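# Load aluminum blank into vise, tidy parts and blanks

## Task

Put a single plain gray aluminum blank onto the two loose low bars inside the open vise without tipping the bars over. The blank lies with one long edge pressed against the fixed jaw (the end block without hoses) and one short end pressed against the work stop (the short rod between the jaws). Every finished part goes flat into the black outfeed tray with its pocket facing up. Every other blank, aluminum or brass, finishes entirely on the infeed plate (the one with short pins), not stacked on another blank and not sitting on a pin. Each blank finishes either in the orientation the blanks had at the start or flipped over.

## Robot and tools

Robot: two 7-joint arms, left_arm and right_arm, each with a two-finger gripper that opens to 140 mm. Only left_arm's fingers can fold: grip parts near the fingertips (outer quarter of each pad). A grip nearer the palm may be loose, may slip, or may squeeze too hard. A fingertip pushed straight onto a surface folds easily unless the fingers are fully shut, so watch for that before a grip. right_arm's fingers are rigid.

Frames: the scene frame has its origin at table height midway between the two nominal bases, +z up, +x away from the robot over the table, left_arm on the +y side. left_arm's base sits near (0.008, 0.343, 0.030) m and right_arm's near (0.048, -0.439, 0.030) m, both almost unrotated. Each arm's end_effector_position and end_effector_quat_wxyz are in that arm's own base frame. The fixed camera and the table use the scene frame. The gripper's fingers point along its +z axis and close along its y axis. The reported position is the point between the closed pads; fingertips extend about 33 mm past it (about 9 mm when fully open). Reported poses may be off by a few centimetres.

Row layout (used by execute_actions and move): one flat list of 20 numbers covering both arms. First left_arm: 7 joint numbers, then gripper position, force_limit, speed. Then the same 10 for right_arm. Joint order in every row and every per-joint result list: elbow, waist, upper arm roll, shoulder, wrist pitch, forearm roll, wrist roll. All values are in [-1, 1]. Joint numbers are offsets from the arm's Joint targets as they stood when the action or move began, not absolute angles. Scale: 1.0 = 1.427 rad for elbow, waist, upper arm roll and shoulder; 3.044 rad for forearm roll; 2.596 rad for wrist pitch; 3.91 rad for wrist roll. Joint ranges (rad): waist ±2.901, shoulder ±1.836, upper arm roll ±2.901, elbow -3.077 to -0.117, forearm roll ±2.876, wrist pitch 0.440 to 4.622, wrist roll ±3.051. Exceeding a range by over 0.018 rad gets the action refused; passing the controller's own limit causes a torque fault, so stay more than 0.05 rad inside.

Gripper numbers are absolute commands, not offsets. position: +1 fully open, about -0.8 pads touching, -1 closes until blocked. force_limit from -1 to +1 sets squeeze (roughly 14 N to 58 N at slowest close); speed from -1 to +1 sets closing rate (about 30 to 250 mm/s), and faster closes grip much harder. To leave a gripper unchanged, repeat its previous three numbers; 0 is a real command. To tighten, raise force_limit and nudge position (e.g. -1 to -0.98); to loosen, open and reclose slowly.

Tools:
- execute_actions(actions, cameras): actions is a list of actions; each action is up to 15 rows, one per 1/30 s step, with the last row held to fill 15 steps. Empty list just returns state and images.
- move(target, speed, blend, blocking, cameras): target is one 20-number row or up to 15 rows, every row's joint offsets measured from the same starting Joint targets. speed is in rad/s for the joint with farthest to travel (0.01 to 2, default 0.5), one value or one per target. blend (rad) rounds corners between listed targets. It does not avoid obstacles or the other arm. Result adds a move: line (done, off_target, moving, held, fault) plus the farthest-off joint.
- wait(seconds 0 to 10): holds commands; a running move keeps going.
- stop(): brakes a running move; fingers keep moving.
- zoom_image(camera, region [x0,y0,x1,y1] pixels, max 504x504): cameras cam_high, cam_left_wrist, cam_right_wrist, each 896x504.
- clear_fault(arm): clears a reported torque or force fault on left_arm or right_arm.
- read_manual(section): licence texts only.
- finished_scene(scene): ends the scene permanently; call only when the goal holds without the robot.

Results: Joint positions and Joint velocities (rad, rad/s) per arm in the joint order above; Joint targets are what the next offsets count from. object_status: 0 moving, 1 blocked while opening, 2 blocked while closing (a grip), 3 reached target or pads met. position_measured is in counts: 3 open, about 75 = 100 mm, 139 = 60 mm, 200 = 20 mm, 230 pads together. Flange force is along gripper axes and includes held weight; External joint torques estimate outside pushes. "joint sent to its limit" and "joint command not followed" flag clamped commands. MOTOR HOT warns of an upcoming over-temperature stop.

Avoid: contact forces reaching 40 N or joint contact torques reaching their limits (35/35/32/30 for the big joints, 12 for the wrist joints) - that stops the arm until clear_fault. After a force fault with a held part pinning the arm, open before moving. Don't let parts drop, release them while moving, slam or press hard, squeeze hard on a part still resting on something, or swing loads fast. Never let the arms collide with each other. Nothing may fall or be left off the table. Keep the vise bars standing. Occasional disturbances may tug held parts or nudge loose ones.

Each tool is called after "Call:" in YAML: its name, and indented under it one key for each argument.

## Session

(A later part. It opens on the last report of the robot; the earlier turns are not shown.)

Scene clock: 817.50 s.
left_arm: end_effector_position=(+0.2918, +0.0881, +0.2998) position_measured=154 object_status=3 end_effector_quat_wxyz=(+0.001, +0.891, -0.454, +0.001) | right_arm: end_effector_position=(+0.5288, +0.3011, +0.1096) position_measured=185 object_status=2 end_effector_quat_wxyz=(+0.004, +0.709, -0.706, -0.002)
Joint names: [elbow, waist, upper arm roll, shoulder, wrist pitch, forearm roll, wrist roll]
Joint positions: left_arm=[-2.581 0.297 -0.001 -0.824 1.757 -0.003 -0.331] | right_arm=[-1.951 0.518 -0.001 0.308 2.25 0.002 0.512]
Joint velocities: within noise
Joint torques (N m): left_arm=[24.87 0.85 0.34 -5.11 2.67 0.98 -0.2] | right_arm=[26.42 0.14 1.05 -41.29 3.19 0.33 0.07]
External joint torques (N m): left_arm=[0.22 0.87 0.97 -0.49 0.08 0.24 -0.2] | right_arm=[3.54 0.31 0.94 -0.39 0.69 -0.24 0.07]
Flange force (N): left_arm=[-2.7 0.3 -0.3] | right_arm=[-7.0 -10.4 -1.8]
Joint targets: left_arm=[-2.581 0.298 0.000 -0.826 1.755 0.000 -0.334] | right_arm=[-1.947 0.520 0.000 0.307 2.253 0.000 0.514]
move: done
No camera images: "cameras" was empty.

Call:
move:
  target: [0,0,0,0,0,0,0,-0.2,-1,-1,-0.001064,0.001563,0,-0.000710,0.000195,0,0.000571,-0.98,0,-1]
  speed: 0.01
  cameras: ["cam_right_wrist"]

Scene clock: 822.90 s.
left_arm: end_effector_position=(+0.2918, +0.0881, +0.2998) position_measured=154 object_status=3 end_effector_quat_wxyz=(+0.001, +0.891, -0.454, +0.001) | right_arm: end_effector_position=(+0.5283, +0.3024, +0.1098) position_measured=185 object_status=2 end_effector_quat_wxyz=(+0.004, +0.709, -0.705, -0.002)
Joint names: [elbow, waist, upper arm roll, shoulder, wrist pitch, forearm roll, wrist roll]
Joint positions: left_arm=[-2.581 0.297 -0.001 -0.824 1.757 -0.003 -0.331] | right_arm=[-1.951 0.52 -0.001 0.308 2.25 0.002 0.513]
Joint velocities: within noise
Joint torques (N m): left_arm=[24.84 0.86 0.29 -5.06 2.66 0.99 -0.19] | right_arm=[25.16 0.16 1.09 -41.4 2.62 0.34 0.06]
External joint torques (N m): left_arm=[0.2 0.87 0.93 -0.42 0.07 0.25 -0.2] | right_arm=[2.15 0.16 0.83 -0.28 0.1 -0.24 0.05]
Flange force (N): left_arm=[-2.6 0.1 -0.3] | right_arm=[-4.5 -6.5 -1.9]
Joint targets: left_arm=[-2.581 0.298 0.000 -0.826 1.755 0.000 -0.334] | right_arm=[-1.948 0.522 0.000 0.306 2.254 0.000 0.516]
move: done
camera_calibration:
cam_right_wrist: T_world_to_cam=[[-0.999735, -0.0230344, 0.000509456, 0.544539], [-0.021457, 0.93887, 0.343602, -0.306241], [-0.00839299, 0.3435, -0.939115, 0.139152], [0, 0, 0, 1]] pos_world=[0.538992, 0.252265, 0.235627]
Images, in order (width x height): cam_right_wrist 896x504.

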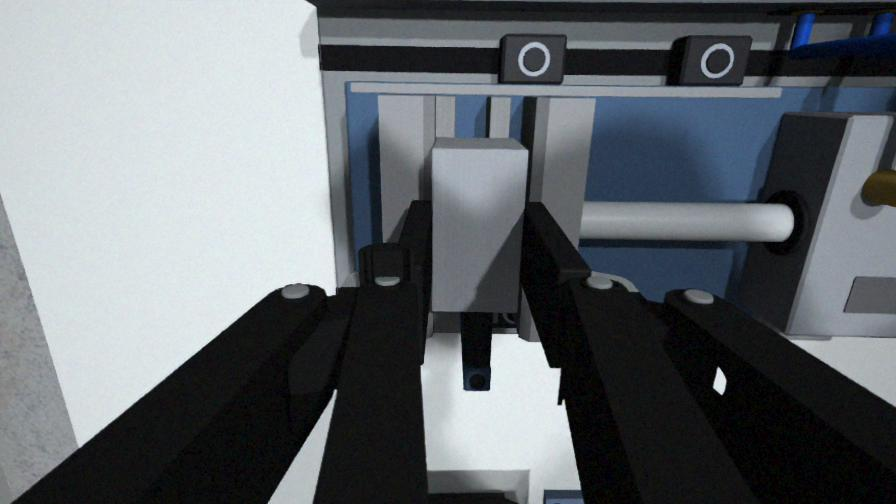

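Call:
move:
  target: [0,0,0,0,0,0,0,-0.2,-1,-1,0.002878,0.001983,0,0.001921,-0.000526,0,0.000724,-0.98,0,-1]
  speed: 0.01
  cameras: []

Scene clock: 828.33 s.
left_arm: end_effector_position=(+0.2918, +0.0881, +0.2998) position_measured=154 object_status=3 end_effector_quat_wxyz=(+0.001, +0.891, -0.454, +0.001) | right_arm: end_effector_position=(+0.5285, +0.3046, +0.1104) position_measured=185 object_status=2 end_effector_quat_wxyz=(+0.003, +0.709, -0.705, -0.001)
Joint names: [elbow, waist, upper arm roll, shoulder, wrist pitch, forearm roll, wrist roll]
Joint positions: left_arm=[-2.581 0.297 -0.001 -0.824 1.757 -0.003 -0.331] | right_arm=[-1.948 0.523 -0.001 0.309 2.25 0.002 0.515]
Joint velocities: within noise
Joint torques (N m): left_arm=[24.84 0.86 0.34 -5.07 2.67 0.98 -0.21] | right_arm=[26.01 0.14 1.04 -40.95 2.82 0.35 0.01]
External joint torques (N m): left_arm=[0.2 0.87 0.97 -0.48 0.08 0.24 -0.21] | right_arm=[3.14 0.16 0.81 -0.04 0.32 -0.23 0.01]
Flange force (N): left_arm=[-2.7 0.3 -0.3] | right_arm=[-6.7 -10.4 -1.8]
Joint targets: left_arm=[-2.581 0.298 0.000 -0.826 1.755 0.000 -0.334] | right_arm=[-1.944 0.525 0.000 0.309 2.252 0.000 0.519]
move: done
No camera images: "cameras" was empty.

Call:
move:
  target: [0,0,0,0,0,0,0,-0.2,-1,-1,0.002168,0.001482,0,0.001446,-0.000397,0,0.000541,-0.98,0,-1]
  speed: 0.01
  cameras: ["cam_right_wrist"]

Scene clock: 833.47 s.
left_arm: end_effector_position=(+0.2918, +0.0881, +0.2998) position_measured=154 object_status=3 end_effector_quat_wxyz=(+0.001, +0.891, -0.454, +0.001) | right_arm: end_effector_position=(+0.5285, +0.3061, +0.1101) position_measured=185 object_status=2 end_effector_quat_wxyz=(+0.003, +0.709, -0.705, -0.001)
Joint names: [elbow, waist, upper arm roll, shoulder, wrist pitch, forearm roll, wrist roll]
Joint positions: left_arm=[-2.581 0.297 -0.001 -0.824 1.757 -0.003 -0.331] | right_arm=[-1.945 0.525 -0.001 0.311 2.25 0.002 0.518]
Joint velocities: left_arm=[within noise] | right_arm=[0 0.001 0 0 -0.001 -0.001 0.004]
Joint torques (N m): left_arm=[24.85 0.85 0.32 -5.01 2.66 0.99 -0.18] | right_arm=[26.27 0.17 1.01 -41.28 2.97 0.35 -0.01]
External joint torques (N m): left_arm=[0.11 0.82 0.89 -0.28 0.05 0.24 -0.18] | right_arm=[3.27 0.11 0.7 -0.03 0.45 -0.23 -0.01]
Flange force (N): left_arm=[-2.4 -0.1 -0.1] | right_arm=[-6.8 -10.8 -1.6]
Joint targets: left_arm=[-2.581 0.298 0.000 -0.826 1.755 0.000 -0.334] | right_arm=[-1.941 0.527 0.000 0.311 2.251 0.000 0.521]
move: done
camera_calibration:
cam_right_wrist: T_world_to_cam=[[-0.999744, -0.0226, -0.00135999, 0.544908], [-0.021685, 0.938534, 0.344505, -0.309611], [-0.00650943, 0.344446, -0.938783, 0.136901], [0, 0, 0, 1]] pos_world=[0.538946, 0.25574, 0.235924]
Images, in order (width x height): cam_right_wrist 896x504.

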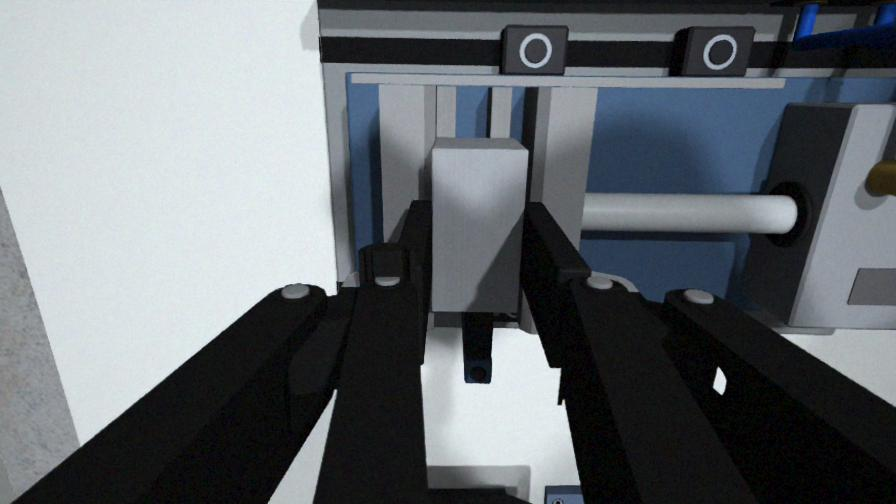

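Call:
zoom_image:
  camera: "cam_right_wrist"
  region: [420, 295, 540, 395]

Scaled by 4.200 from the camera's 896x504 image, which has a finer 1280x720 frame.

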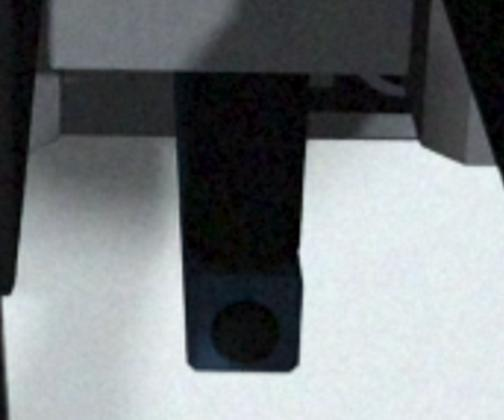

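Call:
move:
  target: [0,0,0,0,0,0,0,-0.2,-1,-1,0.002182,0.001480,0,0.001453,-0.000401,0,0.000540,-0.98,0,-1]
  speed: 0.01
  cameras: []

Scene clock: 846.23 s.
left_arm: end_effector_position=(+0.2918, +0.0881, +0.2998) position_measured=154 object_status=3 end_effector_quat_wxyz=(+0.001, +0.891, -0.454, +0.001) | right_arm: end_effector_position=(+0.5286, +0.3068, +0.1100) position_measured=185 object_status=2 end_effector_quat_wxyz=(+0.003, +0.709, -0.705, -0.001)
Joint names: [elbow, waist, upper arm roll, shoulder, wrist pitch, forearm roll, wrist roll]
Joint positions: left_arm=[-2.581 0.297 -0.001 -0.824 1.757 -0.003 -0.331] | right_arm=[-1.943 0.526 -0.001 0.313 2.249 0.001 0.52]
Joint velocities: within noise
Joint torques (N m): left_arm=[24.88 0.85 0.32 -5.07 2.66 0.98 -0.2] | right_arm=[26.51 0.88 1.77 -41.14 3.09 0.44 0.03]
External joint torques (N m): left_arm=[0.1 0.82 0.92 -0.28 0.06 0.24 -0.2] | right_arm=[3.52 0.85 1.48 0.03 0.57 -0.14 0.03]
Flange force (N): left_arm=[-2.4 -0.1 -0.1] | right_arm=[-8.4 -11.1 -1.5]
Joint targets: left_arm=[-2.581 0.298 0.000 -0.826 1.755 0.000 -0.334] | right_arm=[-1.938 0.529 0.000 0.313 2.250 0.000 0.523]
move: done
No camera images: "cameras" was empty.

Call:
move:
  target: [0,0,0,0,0,0,0,-0.2,-1,-1,0.001458,0.000984,0,0.000972,-0.000267,0,0.000359,-0.98,0,-1]
  speed: 0.01
  cameras: []

Scene clock: 850.90 s.
left_arm: end_effector_position=(+0.2918, +0.0881, +0.2998) position_measured=154 object_status=3 end_effector_quat_wxyz=(+0.001, +0.891, -0.454, +0.001) | right_arm: end_effector_position=(+0.5286, +0.3068, +0.1100) position_measured=185 object_status=2 end_effector_quat_wxyz=(+0.004, +0.709, -0.705, -0.001)
Joint names: [elbow, waist, upper arm roll, shoulder, wrist pitch, forearm roll, wrist roll]
Joint positions: left_arm=[-2.581 0.297 -0.001 -0.824 1.757 -0.003 -0.331] | right_arm=[-1.941 0.527 -0.001 0.314 2.246 0 0.521]
Joint velocities: within noise
Joint torques (N m): left_arm=[24.88 0.86 0.32 -5.04 2.66 0.99 -0.18] | right_arm=[26.52 1.28 2 -41.06 3.31 0.63 0.09]
External joint torques (N m): left_arm=[0.13 0.86 0.95 -0.35 0.06 0.25 -0.18] | right_arm=[3.55 1.24 1.71 0.13 0.8 0.05 0.09]
Flange force (N): left_arm=[-2.6 0.1 -0.2] | right_arm=[-9.0 -10.8 -0.9]
Joint targets: left_arm=[-2.581 0.298 0.000 -0.826 1.755 0.000 -0.334] | right_arm=[-1.936 0.530 0.000 0.314 2.249 0.000 0.525]
move: done
No camera images: "cameras" was empty.

Call:
move:
  target:
    - [0,0,0,0,0,0,0,-0.2,-1,-1,0.005507,-0.001265,0,0.003662,-0.001015,0,-0.000462,-0.98,0,-1]
    - [0,0,0,0,0,0,0,-0.2,-1,-1,0.004178,-0.001265,0,0.006093,0.001052,0,-0.000462,-0.98,0,-1]
  speed: [0.01,0.01]
  cameras: []

Scene clock: 863.03 s.
left_arm: end_effector_position=(+0.2918, +0.0881, +0.2998) position_measured=154 object_status=3 end_effector_quat_wxyz=(+0.001, +0.891, -0.454, +0.001) | right_arm: end_effector_position=(+0.5288, +0.3070, +0.1090) position_measured=185 object_status=2 end_effector_quat_wxyz=(+0.007, +0.709, -0.705, -0.002)
Joint names: [elbow, waist, upper arm roll, shoulder, wrist pitch, forearm roll, wrist roll]
Joint positions: left_arm=[-2.581 0.297 -0.001 -0.824 1.757 -0.003 -0.331] | right_arm=[-1.933 0.527 -0.001 0.321 2.239 0 0.521]
Joint velocities: within noise
Joint torques (N m): left_arm=[24.88 0.87 0.29 -5.04 2.67 0.98 -0.18] | right_arm=[25.48 0.67 2.11 -39.73 3.84 0.7 -0.03]
External joint torques (N m): left_arm=[0.22 0.9 0.94 -0.43 0.07 0.25 -0.18] | right_arm=[2.62 0.48 1.68 1.49 1.36 0.12 -0.03]
Flange force (N): left_arm=[-2.7 0.1 -0.4] | right_arm=[-7.7 -10.7 2.9]
Joint targets: left_arm=[-2.581 0.298 0.000 -0.826 1.755 0.000 -0.334] | right_arm=[-1.930 0.528 0.000 0.323 2.252 0.000 0.523]
move: off_target (right_arm); right_arm: the wrist pitch is farthest, 0.012 rad from its target
No camera images: "cameras" was empty.

Call:
move:
  target: [0,0,0,0,0,0,0,-0.2,-1,-1,-0.000522,0,0,0.000980,0.000826,0,0,-0.98,0,-1]
  speed: 0.01
  cameras: ["cam_right_wrist"]

Scene clock: 869.77 s.
left_arm: end_effector_position=(+0.2918, +0.0881, +0.2998) position_measured=154 object_status=3 end_effector_quat_wxyz=(+0.001, +0.891, -0.454, +0.001) | right_arm: end_effector_position=(+0.5288, +0.3070, +0.1090) position_measured=185 object_status=2 end_effector_quat_wxyz=(+0.007, +0.709, -0.705, -0.002)
Joint names: [elbow, waist, upper arm roll, shoulder, wrist pitch, forearm roll, wrist roll]
Joint positions: left_arm=[-2.581 0.297 -0.001 -0.824 1.757 -0.003 -0.331] | right_arm=[-1.933 0.527 -0.001 0.321 2.239 0 0.521]
Joint velocities: within noise
Joint torques (N m): left_arm=[24.87 0.81 0.33 -5.03 2.67 0.98 -0.17] | right_arm=[25.23 0.66 2.03 -38.89 4.11 0.72 0.02]
External joint torques (N m): left_arm=[0.2 0.84 0.99 -0.38 0.08 0.25 -0.17] | right_arm=[2.22 0.6 1.71 2.57 1.6 0.14 0.02]
Flange force (N): left_arm=[-2.7 0.0 -0.3] | right_arm=[-8.4 -11.4 5.2]
Joint targets: left_arm=[-2.581 0.298 0.000 -0.826 1.755 0.000 -0.334] | right_arm=[-1.931 0.528 0.000 0.324 2.254 0.000 0.523]
move: off_target (right_arm); right_arm: the wrist pitch is farthest, 0.015 rad from its target
camera_calibration:
cam_right_wrist: T_world_to_cam=[[-0.999749, -0.0219127, 0.00466785, 0.544353], [-0.0190194, 0.940195, 0.340106, -0.311524], [-0.0118413, 0.339931, -0.940376, 0.13992], [0, 0, 0, 1]] pos_world=[0.539948, 0.257258, 0.234987]
Images, in order (width x height): cam_right_wrist 896x504.

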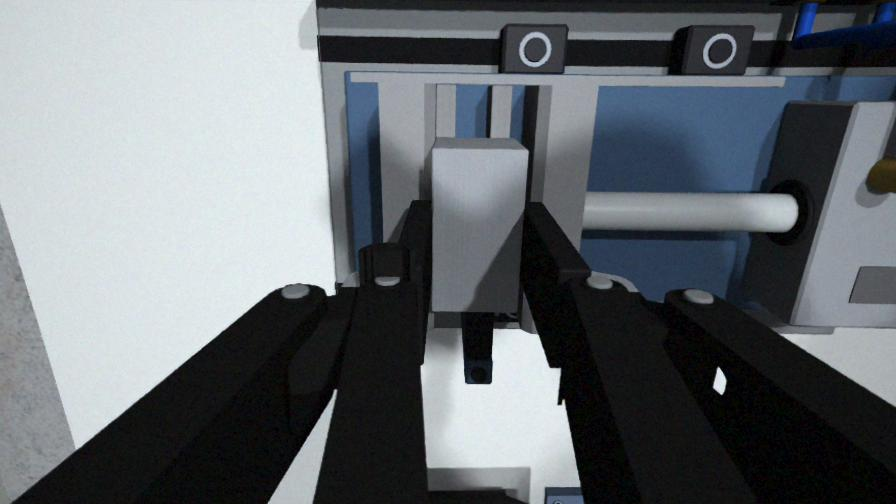

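Call:
zoom_image:
  camera: "cam_right_wrist"
  region: [405, 75, 555, 205]

Scaled by 3.360 from the camera's 896x504 image, which has a finer 1280x720 frame.

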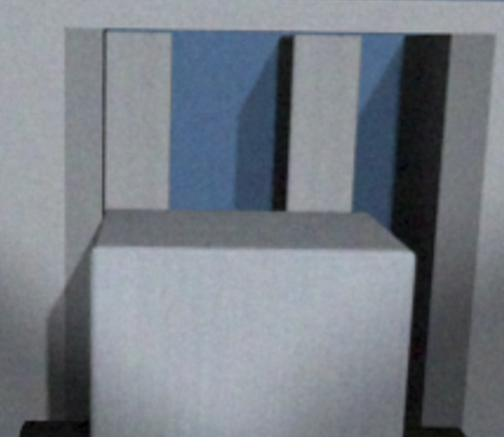

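Call:
move:
  target:
    - [0,0,0,0,0,0,0,-0.2,-1,-1,0.000522,0,0,-0.000980,-0.000826,0,0,-0.98,0,-1]
    - [0,0,0,0,0,0,0,-0.2,-1,-1,0.000522,0,0,-0.000980,-0.000826,0,0,-0.2,-1,-1]
    - [0,0,0,0,0,0,0,-0.2,-1,-1,0.009018,0,0,-0.015191,-0.013307,0,0,-0.2,-1,-1]
    - [0,0,0,0,0,0,0,-0.2,-1,-1,0.037822,0,0,-0.048437,-0.047416,0,0,-0.2,-1,-1]
  speed: [0.01,0.01,0.03,0.08]
  blend: [0,0,0.01,0]
  cameras: ["cam_right_wrist"]

Scene clock: 897.83 s.
left_arm: end_effector_position=(+0.2918, +0.0881, +0.2998) position_measured=154 object_status=3 end_effector_quat_wxyz=(+0.001, +0.891, -0.454, +0.001) | right_arm: end_effector_position=(+0.5339, +0.3100, +0.1642) position_measured=154 object_status=3 end_effector_quat_wxyz=(-0.001, +0.709, -0.705, +0.000)
Joint names: [elbow, waist, upper arm roll, shoulder, wrist pitch, forearm roll, wrist roll]
Joint positions: left_arm=[-2.581 0.297 -0.001 -0.824 1.757 -0.003 -0.331] | right_arm=[-1.878 0.527 -0.001 0.256 2.137 0 0.521]
Joint velocities: left_arm=[within noise] | right_arm=[-0.001 0.001 0.001 0 -0.005 0 0.001]
Joint torques (N m): left_arm=[24.85 0.86 0.34 -5.02 2.68 0.97 -0.17] | right_arm=[25.5 0.09 0.94 -39.88 2.22 0.66 -0.02]
External joint torques (N m): left_arm=[0.15 0.89 0.99 -0.34 0.08 0.23 -0.17] | right_arm=[1.62 -0.12 0.54 0.4 -0.31 0.03 -0.02]
Flange force (N): left_arm=[-2.7 -0.1 -0.2] | right_arm=[-4.3 -7.1 -2.2]
Joint targets: left_arm=[-2.581 0.298 0.000 -0.826 1.755 0.000 -0.334] | right_arm=[-1.877 0.528 0.000 0.255 2.131 0.000 0.523]
move: done; target 2's new numbers were sent with right_arm's wrist pitch 0.012 rad from that target
camera_calibration:
cam_right_wrist: T_world_to_cam=[[-0.999713, -0.0219408, -0.00966609, 0.551577], [-0.0239328, 0.937339, 0.347597, -0.33076], [0.00143383, 0.347728, -0.937594, 0.180942], [0, 0, 0, 1]] pos_world=[0.543243, 0.259218, 0.289953]
Images, in order (width x height): cam_right_wrist 896x504.

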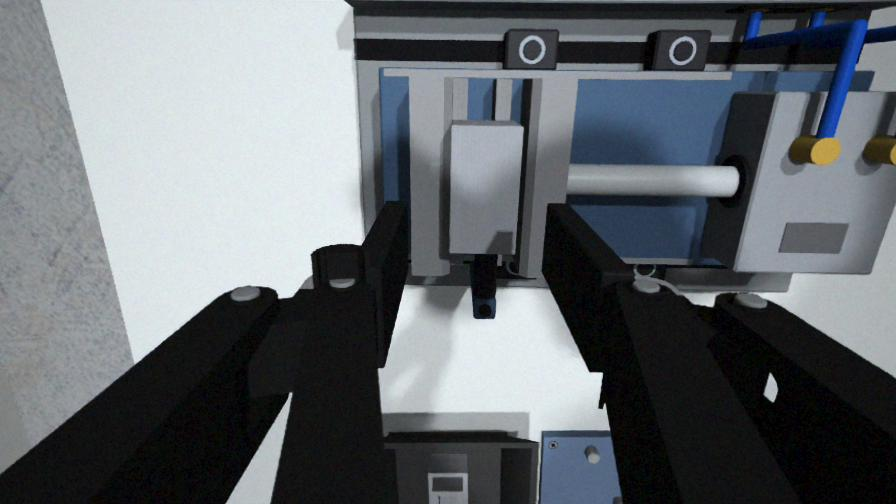

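Call:
execute_actions:
  actions: []
  cameras: ["all"]

Scene clock: 908.60 s.
left_arm: end_effector_position=(+0.2918, +0.0881, +0.2998) position_measured=154 object_status=3 end_effector_quat_wxyz=(+0.001, +0.891, -0.454, +0.001) | right_arm: end_effector_position=(+0.5336, +0.3098, +0.1642) position_measured=154 object_status=3 end_effector_quat_wxyz=(-0.001, +0.709, -0.705, +0.000)
Joint names: [elbow, waist, upper arm roll, shoulder, wrist pitch, forearm roll, wrist roll]
Joint positions: left_arm=[-2.581 0.297 -0.001 -0.824 1.757 -0.003 -0.331] | right_arm=[-1.878 0.527 -0.001 0.256 2.135 0 0.521]
Joint velocities: within noise
Joint torques (N m): left_arm=[24.86 0.84 0.32 -5 2.67 0.98 -0.17] | right_arm=[25.44 0.11 0.99 -39.85 2.27 0.65 0.01]
External joint torques (N m): left_arm=[0.16 0.79 0.87 -0.32 0.07 0.24 -0.17] | right_arm=[1.59 0.18 0.85 0.35 -0.25 0.02 0.01]
Flange force (N): left_arm=[-2.4 -0.1 -0.2] | right_arm=[-4.6 -6.6 -2.0]
Joint targets: left_arm=[-2.581 0.298 0.000 -0.826 1.755 0.000 -0.334] | right_arm=[-1.877 0.528 0.000 0.255 2.131 0.000 0.523]
Tool commands: left_gripper/position=-0.2 left_gripper/force_limit=-1.0 left_gripper/speed=-1.0 right_gripper/position=-0.2 right_gripper/force_limit=-1.0 right_gripper/speed=-1.0
camera_calibration:
cam_left_wrist: T_world_to_cam=[[-0.809975, -0.586462, 0.00163085, 0.294495], [-0.551796, 0.763034, 0.3366, 0.00096686], [-0.198647, 0.271738, -0.941646, 0.459233], [0, 0, 0, 1]] pos_world=[0.330292, 0.0471812, 0.431629]
cam_right_wrist: T_world_to_cam=[[-0.99972, -0.0219543, -0.00885512, 0.551208], [-0.0236631, 0.9375, 0.34718, -0.330756], [0.000679582, 0.347292, -0.937757, 0.181525], [0, 0, 0, 1]] pos_world=[0.543103, 0.259143, 0.289939]

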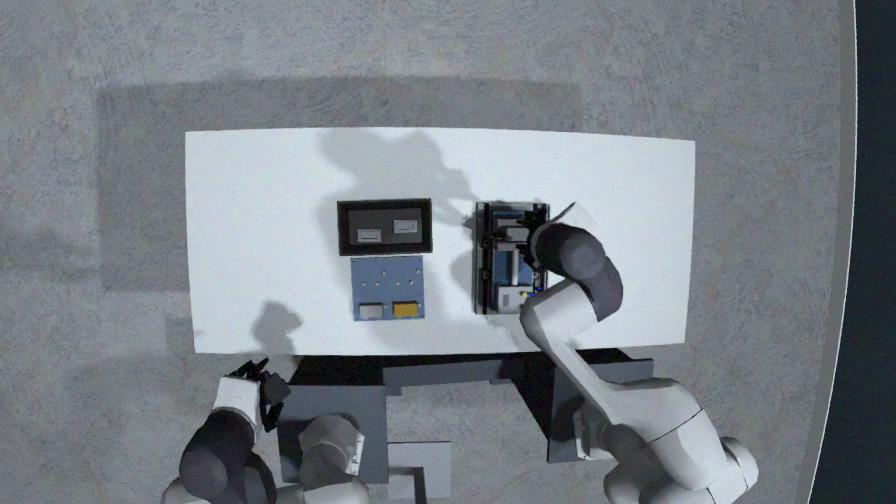

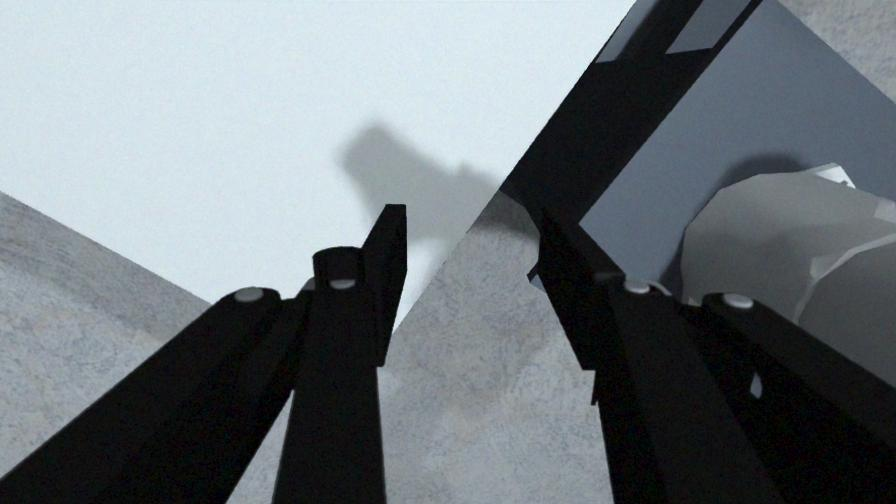

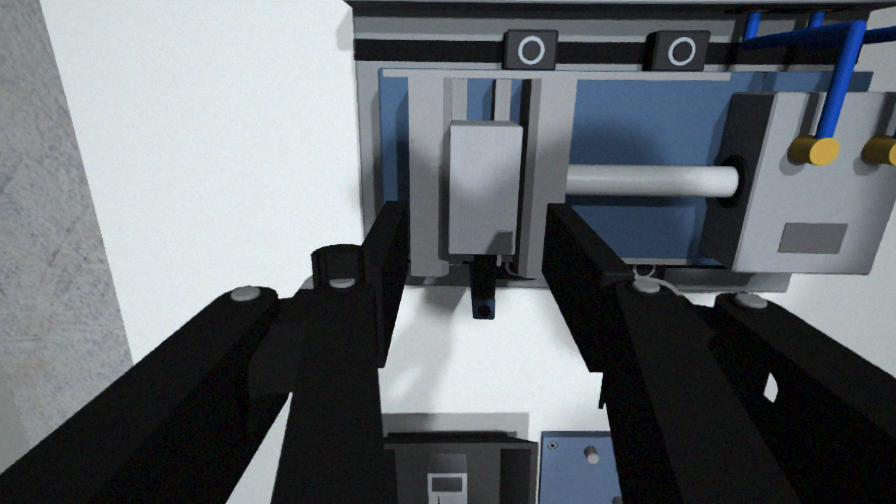

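Call:
zoom_image:
  camera: "cam_right_wrist"
  region: [370, 50, 610, 330]

Call:
zoom_image:
  camera: "cam_high"
  region: [320, 180, 560, 340]

Scaled by 1.800 from the camera's 896x504 image, which has a finer 1280x720 frame.

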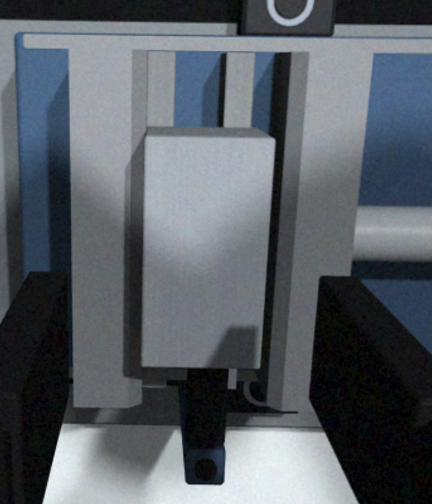

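Scaled by 2.100 from the camera's 896x504 image, which has a finer 1280x720 frame.

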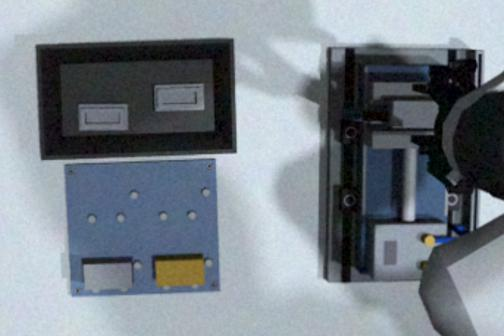

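Call:
zoom_image:
  camera: "cam_right_wrist"
  region: [400, 70, 540, 190]

Call:
zoom_image:
  camera: "cam_right_wrist"
  region: [400, 180, 540, 300]

Scaled by 3.600 from the camera's 896x504 image, which has a finer 1280x720 frame.

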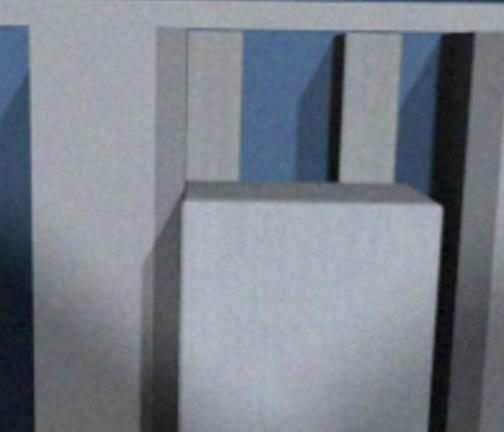

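Scaled by 3.600 from the camera's 896x504 image, which has a finer 1280x720 frame.

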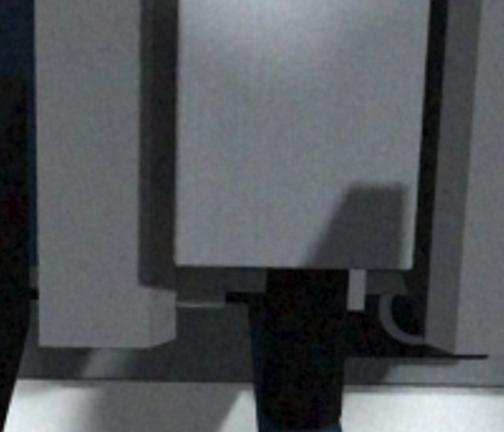

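Call:
move:
  target: [0,0,0,0,0,0,0,-0.2,-1,-1, 0.178148,0.090259,0,0.119624,-0.032170,0,0.032941,-0.2,-1,-1]
  speed: 0.3
  cameras: ["cam_right_wrist"]

Scene clock: 952.87 s.
left_arm: end_effector_position=(+0.2918, +0.0881, +0.2998) position_measured=154 object_status=3 end_effector_quat_wxyz=(+0.001, +0.891, -0.454, +0.001) | right_arm: end_effector_position=(+0.5333, +0.4113, +0.1655) position_measured=154 object_status=3 end_effector_quat_wxyz=(-0.002, +0.711, -0.704, +0.000)
Joint names: [elbow, waist, upper arm roll, shoulder, wrist pitch, forearm roll, wrist roll]
Joint positions: left_arm=[-2.581 0.297 -0.001 -0.824 1.757 -0.003 -0.331] | right_arm=[-1.624 0.657 0 0.424 2.052 0 0.647]
Joint velocities: left_arm=[within noise] | right_arm=[0.001 0.001 0.001 0.002 0 0.001 0.005]
Joint torques (N m): left_arm=[24.87 0.81 0.38 -5.03 2.68 0.99 -0.19] | right_arm=[26.01 -0.29 1.22 -44.76 2.21 0.67 0.08]
External joint torques (N m): left_arm=[0.2 0.8 0.97 -0.42 0.09 0.25 -0.19] | right_arm=[1.62 -0.02 1.07 1.12 -0.31 0.01 0.08]
Flange force (N): left_arm=[-2.6 0.1 -0.3] | right_arm=[-7.8 -9.4 -1.7]
Joint targets: left_arm=[-2.581 0.298 0.000 -0.826 1.755 0.000 -0.334] | right_arm=[-1.622 0.657 0.000 0.426 2.048 0.000 0.652]
move: done
camera_calibration:
cam_right_wrist: T_world_to_cam=[[-0.99957, -0.0273823, -0.0104779, 0.555522], [-0.0293173, 0.936722, 0.348844, -0.423281], [0.00026273, 0.349001, -0.937122, 0.146985], [0, 0, 0, 1]] pos_world=[0.542835, 0.36041, 0.291222]
Images, in order (width x height): cam_right_wrist 896x504.

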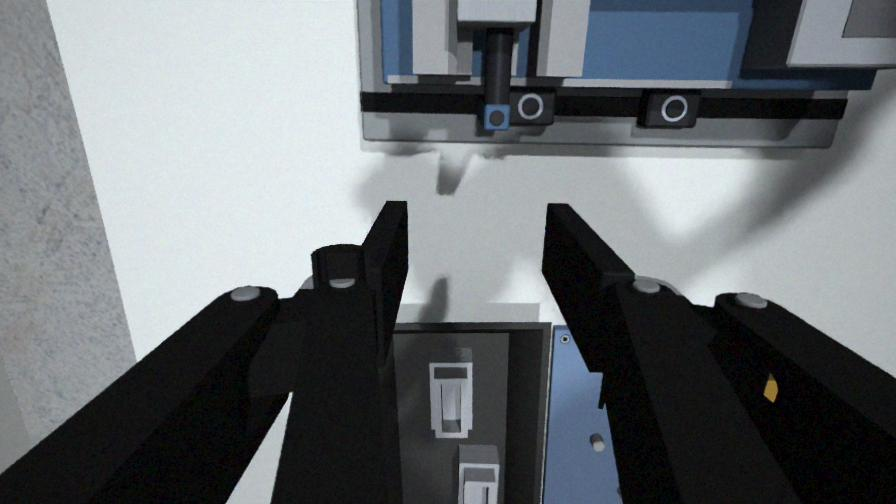

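Call:
zoom_image:
  camera: "cam_right_wrist"
  region: [400, 0, 610, 140]

Call:
zoom_image:
  camera: "cam_right_wrist"
  region: [440, 0, 550, 70]

Call:
zoom_image:
  camera: "cam_right_wrist"
  region: [380, 300, 640, 504]

Scaled by 2.400 from the camera's 896x504 image, which has a finer 1280x720 frame.

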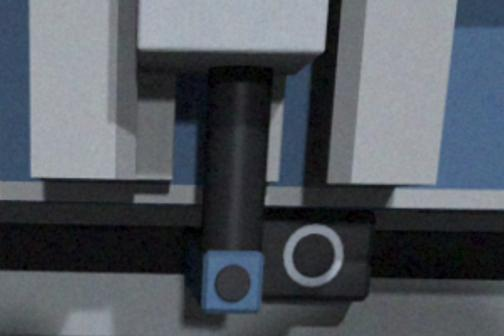

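Scaled by 4.582 from the camera's 896x504 image, which has a finer 1280x720 frame.

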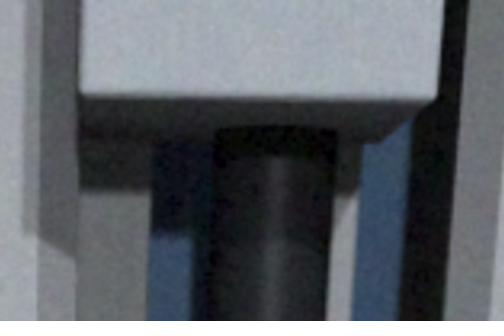

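Scaled by 1.938 from the camera's 896x504 image, which has a finer 1280x720 frame.

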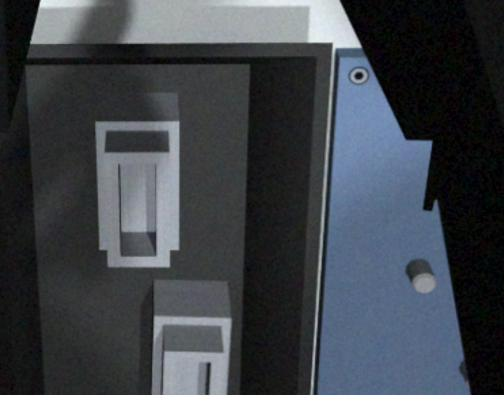

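Call:
zoom_image:
  camera: "cam_right_wrist"
  region: [405, 0, 485, 90]

Scaled by 5.600 from the camera's 896x504 image, which has a finer 1280x720 frame.

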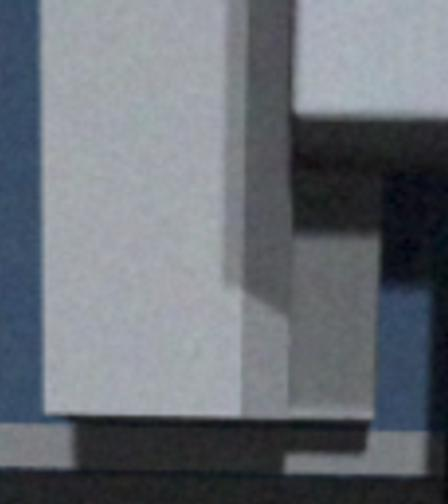

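Call:
zoom_image:
  camera: "cam_right_wrist"
  region: [640, 330, 896, 504]

Call:
execute_actions:
  actions: []
  cameras: ["cam_high"]

Call:
zoom_image:
  camera: "cam_high"
  region: [335, 240, 445, 335]

Scaled by 1.969 from the camera's 896x504 image, which has a finer 1280x720 frame.

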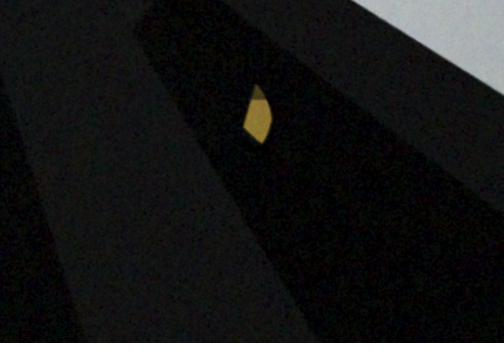

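Scene clock: 1005.70 s.
left_arm: end_effector_position=(+0.2918, +0.0881, +0.2998) position_measured=154 object_status=3 end_effector_quat_wxyz=(+0.001, +0.891, -0.454, +0.001) | right_arm: end_effector_position=(+0.5333, +0.4113, +0.1655) position_measured=154 object_status=3 end_effector_quat_wxyz=(-0.002, +0.710, -0.704, +0.000)
Joint names: [elbow, waist, upper arm roll, shoulder, wrist pitch, forearm roll, wrist roll]
Joint positions: left_arm=[-2.581 0.297 -0.001 -0.824 1.757 -0.003 -0.331] | right_arm=[-1.624 0.657 0 0.425 2.052 0 0.649]
Joint velocities: within noise
Joint torques (N m): left_arm=[24.86 0.87 0.33 -5.02 2.68 1 -0.18] | right_arm=[25.99 -0.26 1.13 -44.77 2.27 0.71 0.1]
External joint torques (N m): left_arm=[0.16 0.91 1 -0.34 0.08 0.27 -0.18] | right_arm=[1.58 -0.34 0.71 1.15 -0.26 0.04 0.1]
Flange force (N): left_arm=[-2.7 -0.1 -0.2] | right_arm=[-7.3 -9.6 -1.5]
Joint targets: left_arm=[-2.581 0.298 0.000 -0.826 1.755 0.000 -0.334] | right_arm=[-1.622 0.657 0.000 0.426 2.048 0.000 0.652]
Tool commands: left_gripper/position=-0.2 left_gripper/force_limit=-1.0 left_gripper/speed=-1.0 right_gripper/position=-0.2 right_gripper/force_limit=-1.0 right_gripper/speed=-1.0
Images, in order (width x height): cam_high 896x504.

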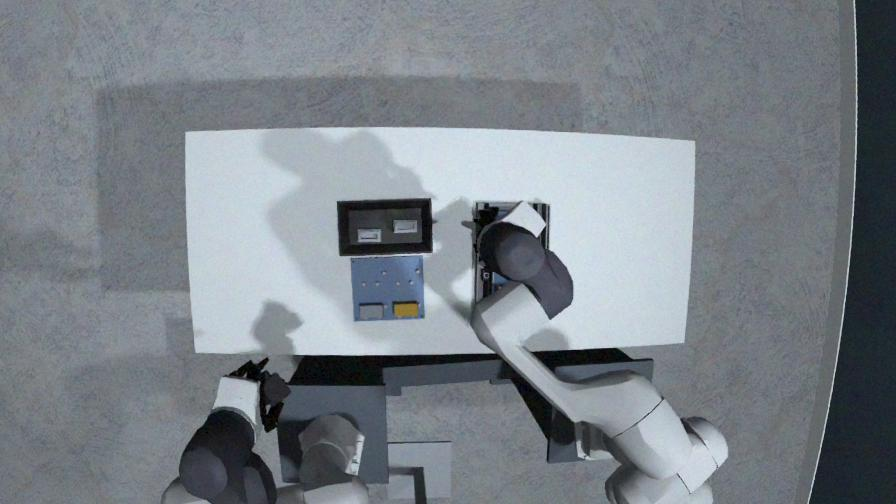

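Scaled by 4.582 from the camera's 896x504 image, which has a finer 1280x720 frame.

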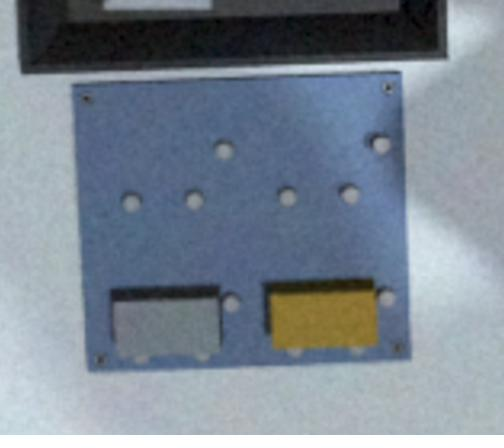

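Call:
finished_scene:
  scene: 2

The scene is finished: the task was done.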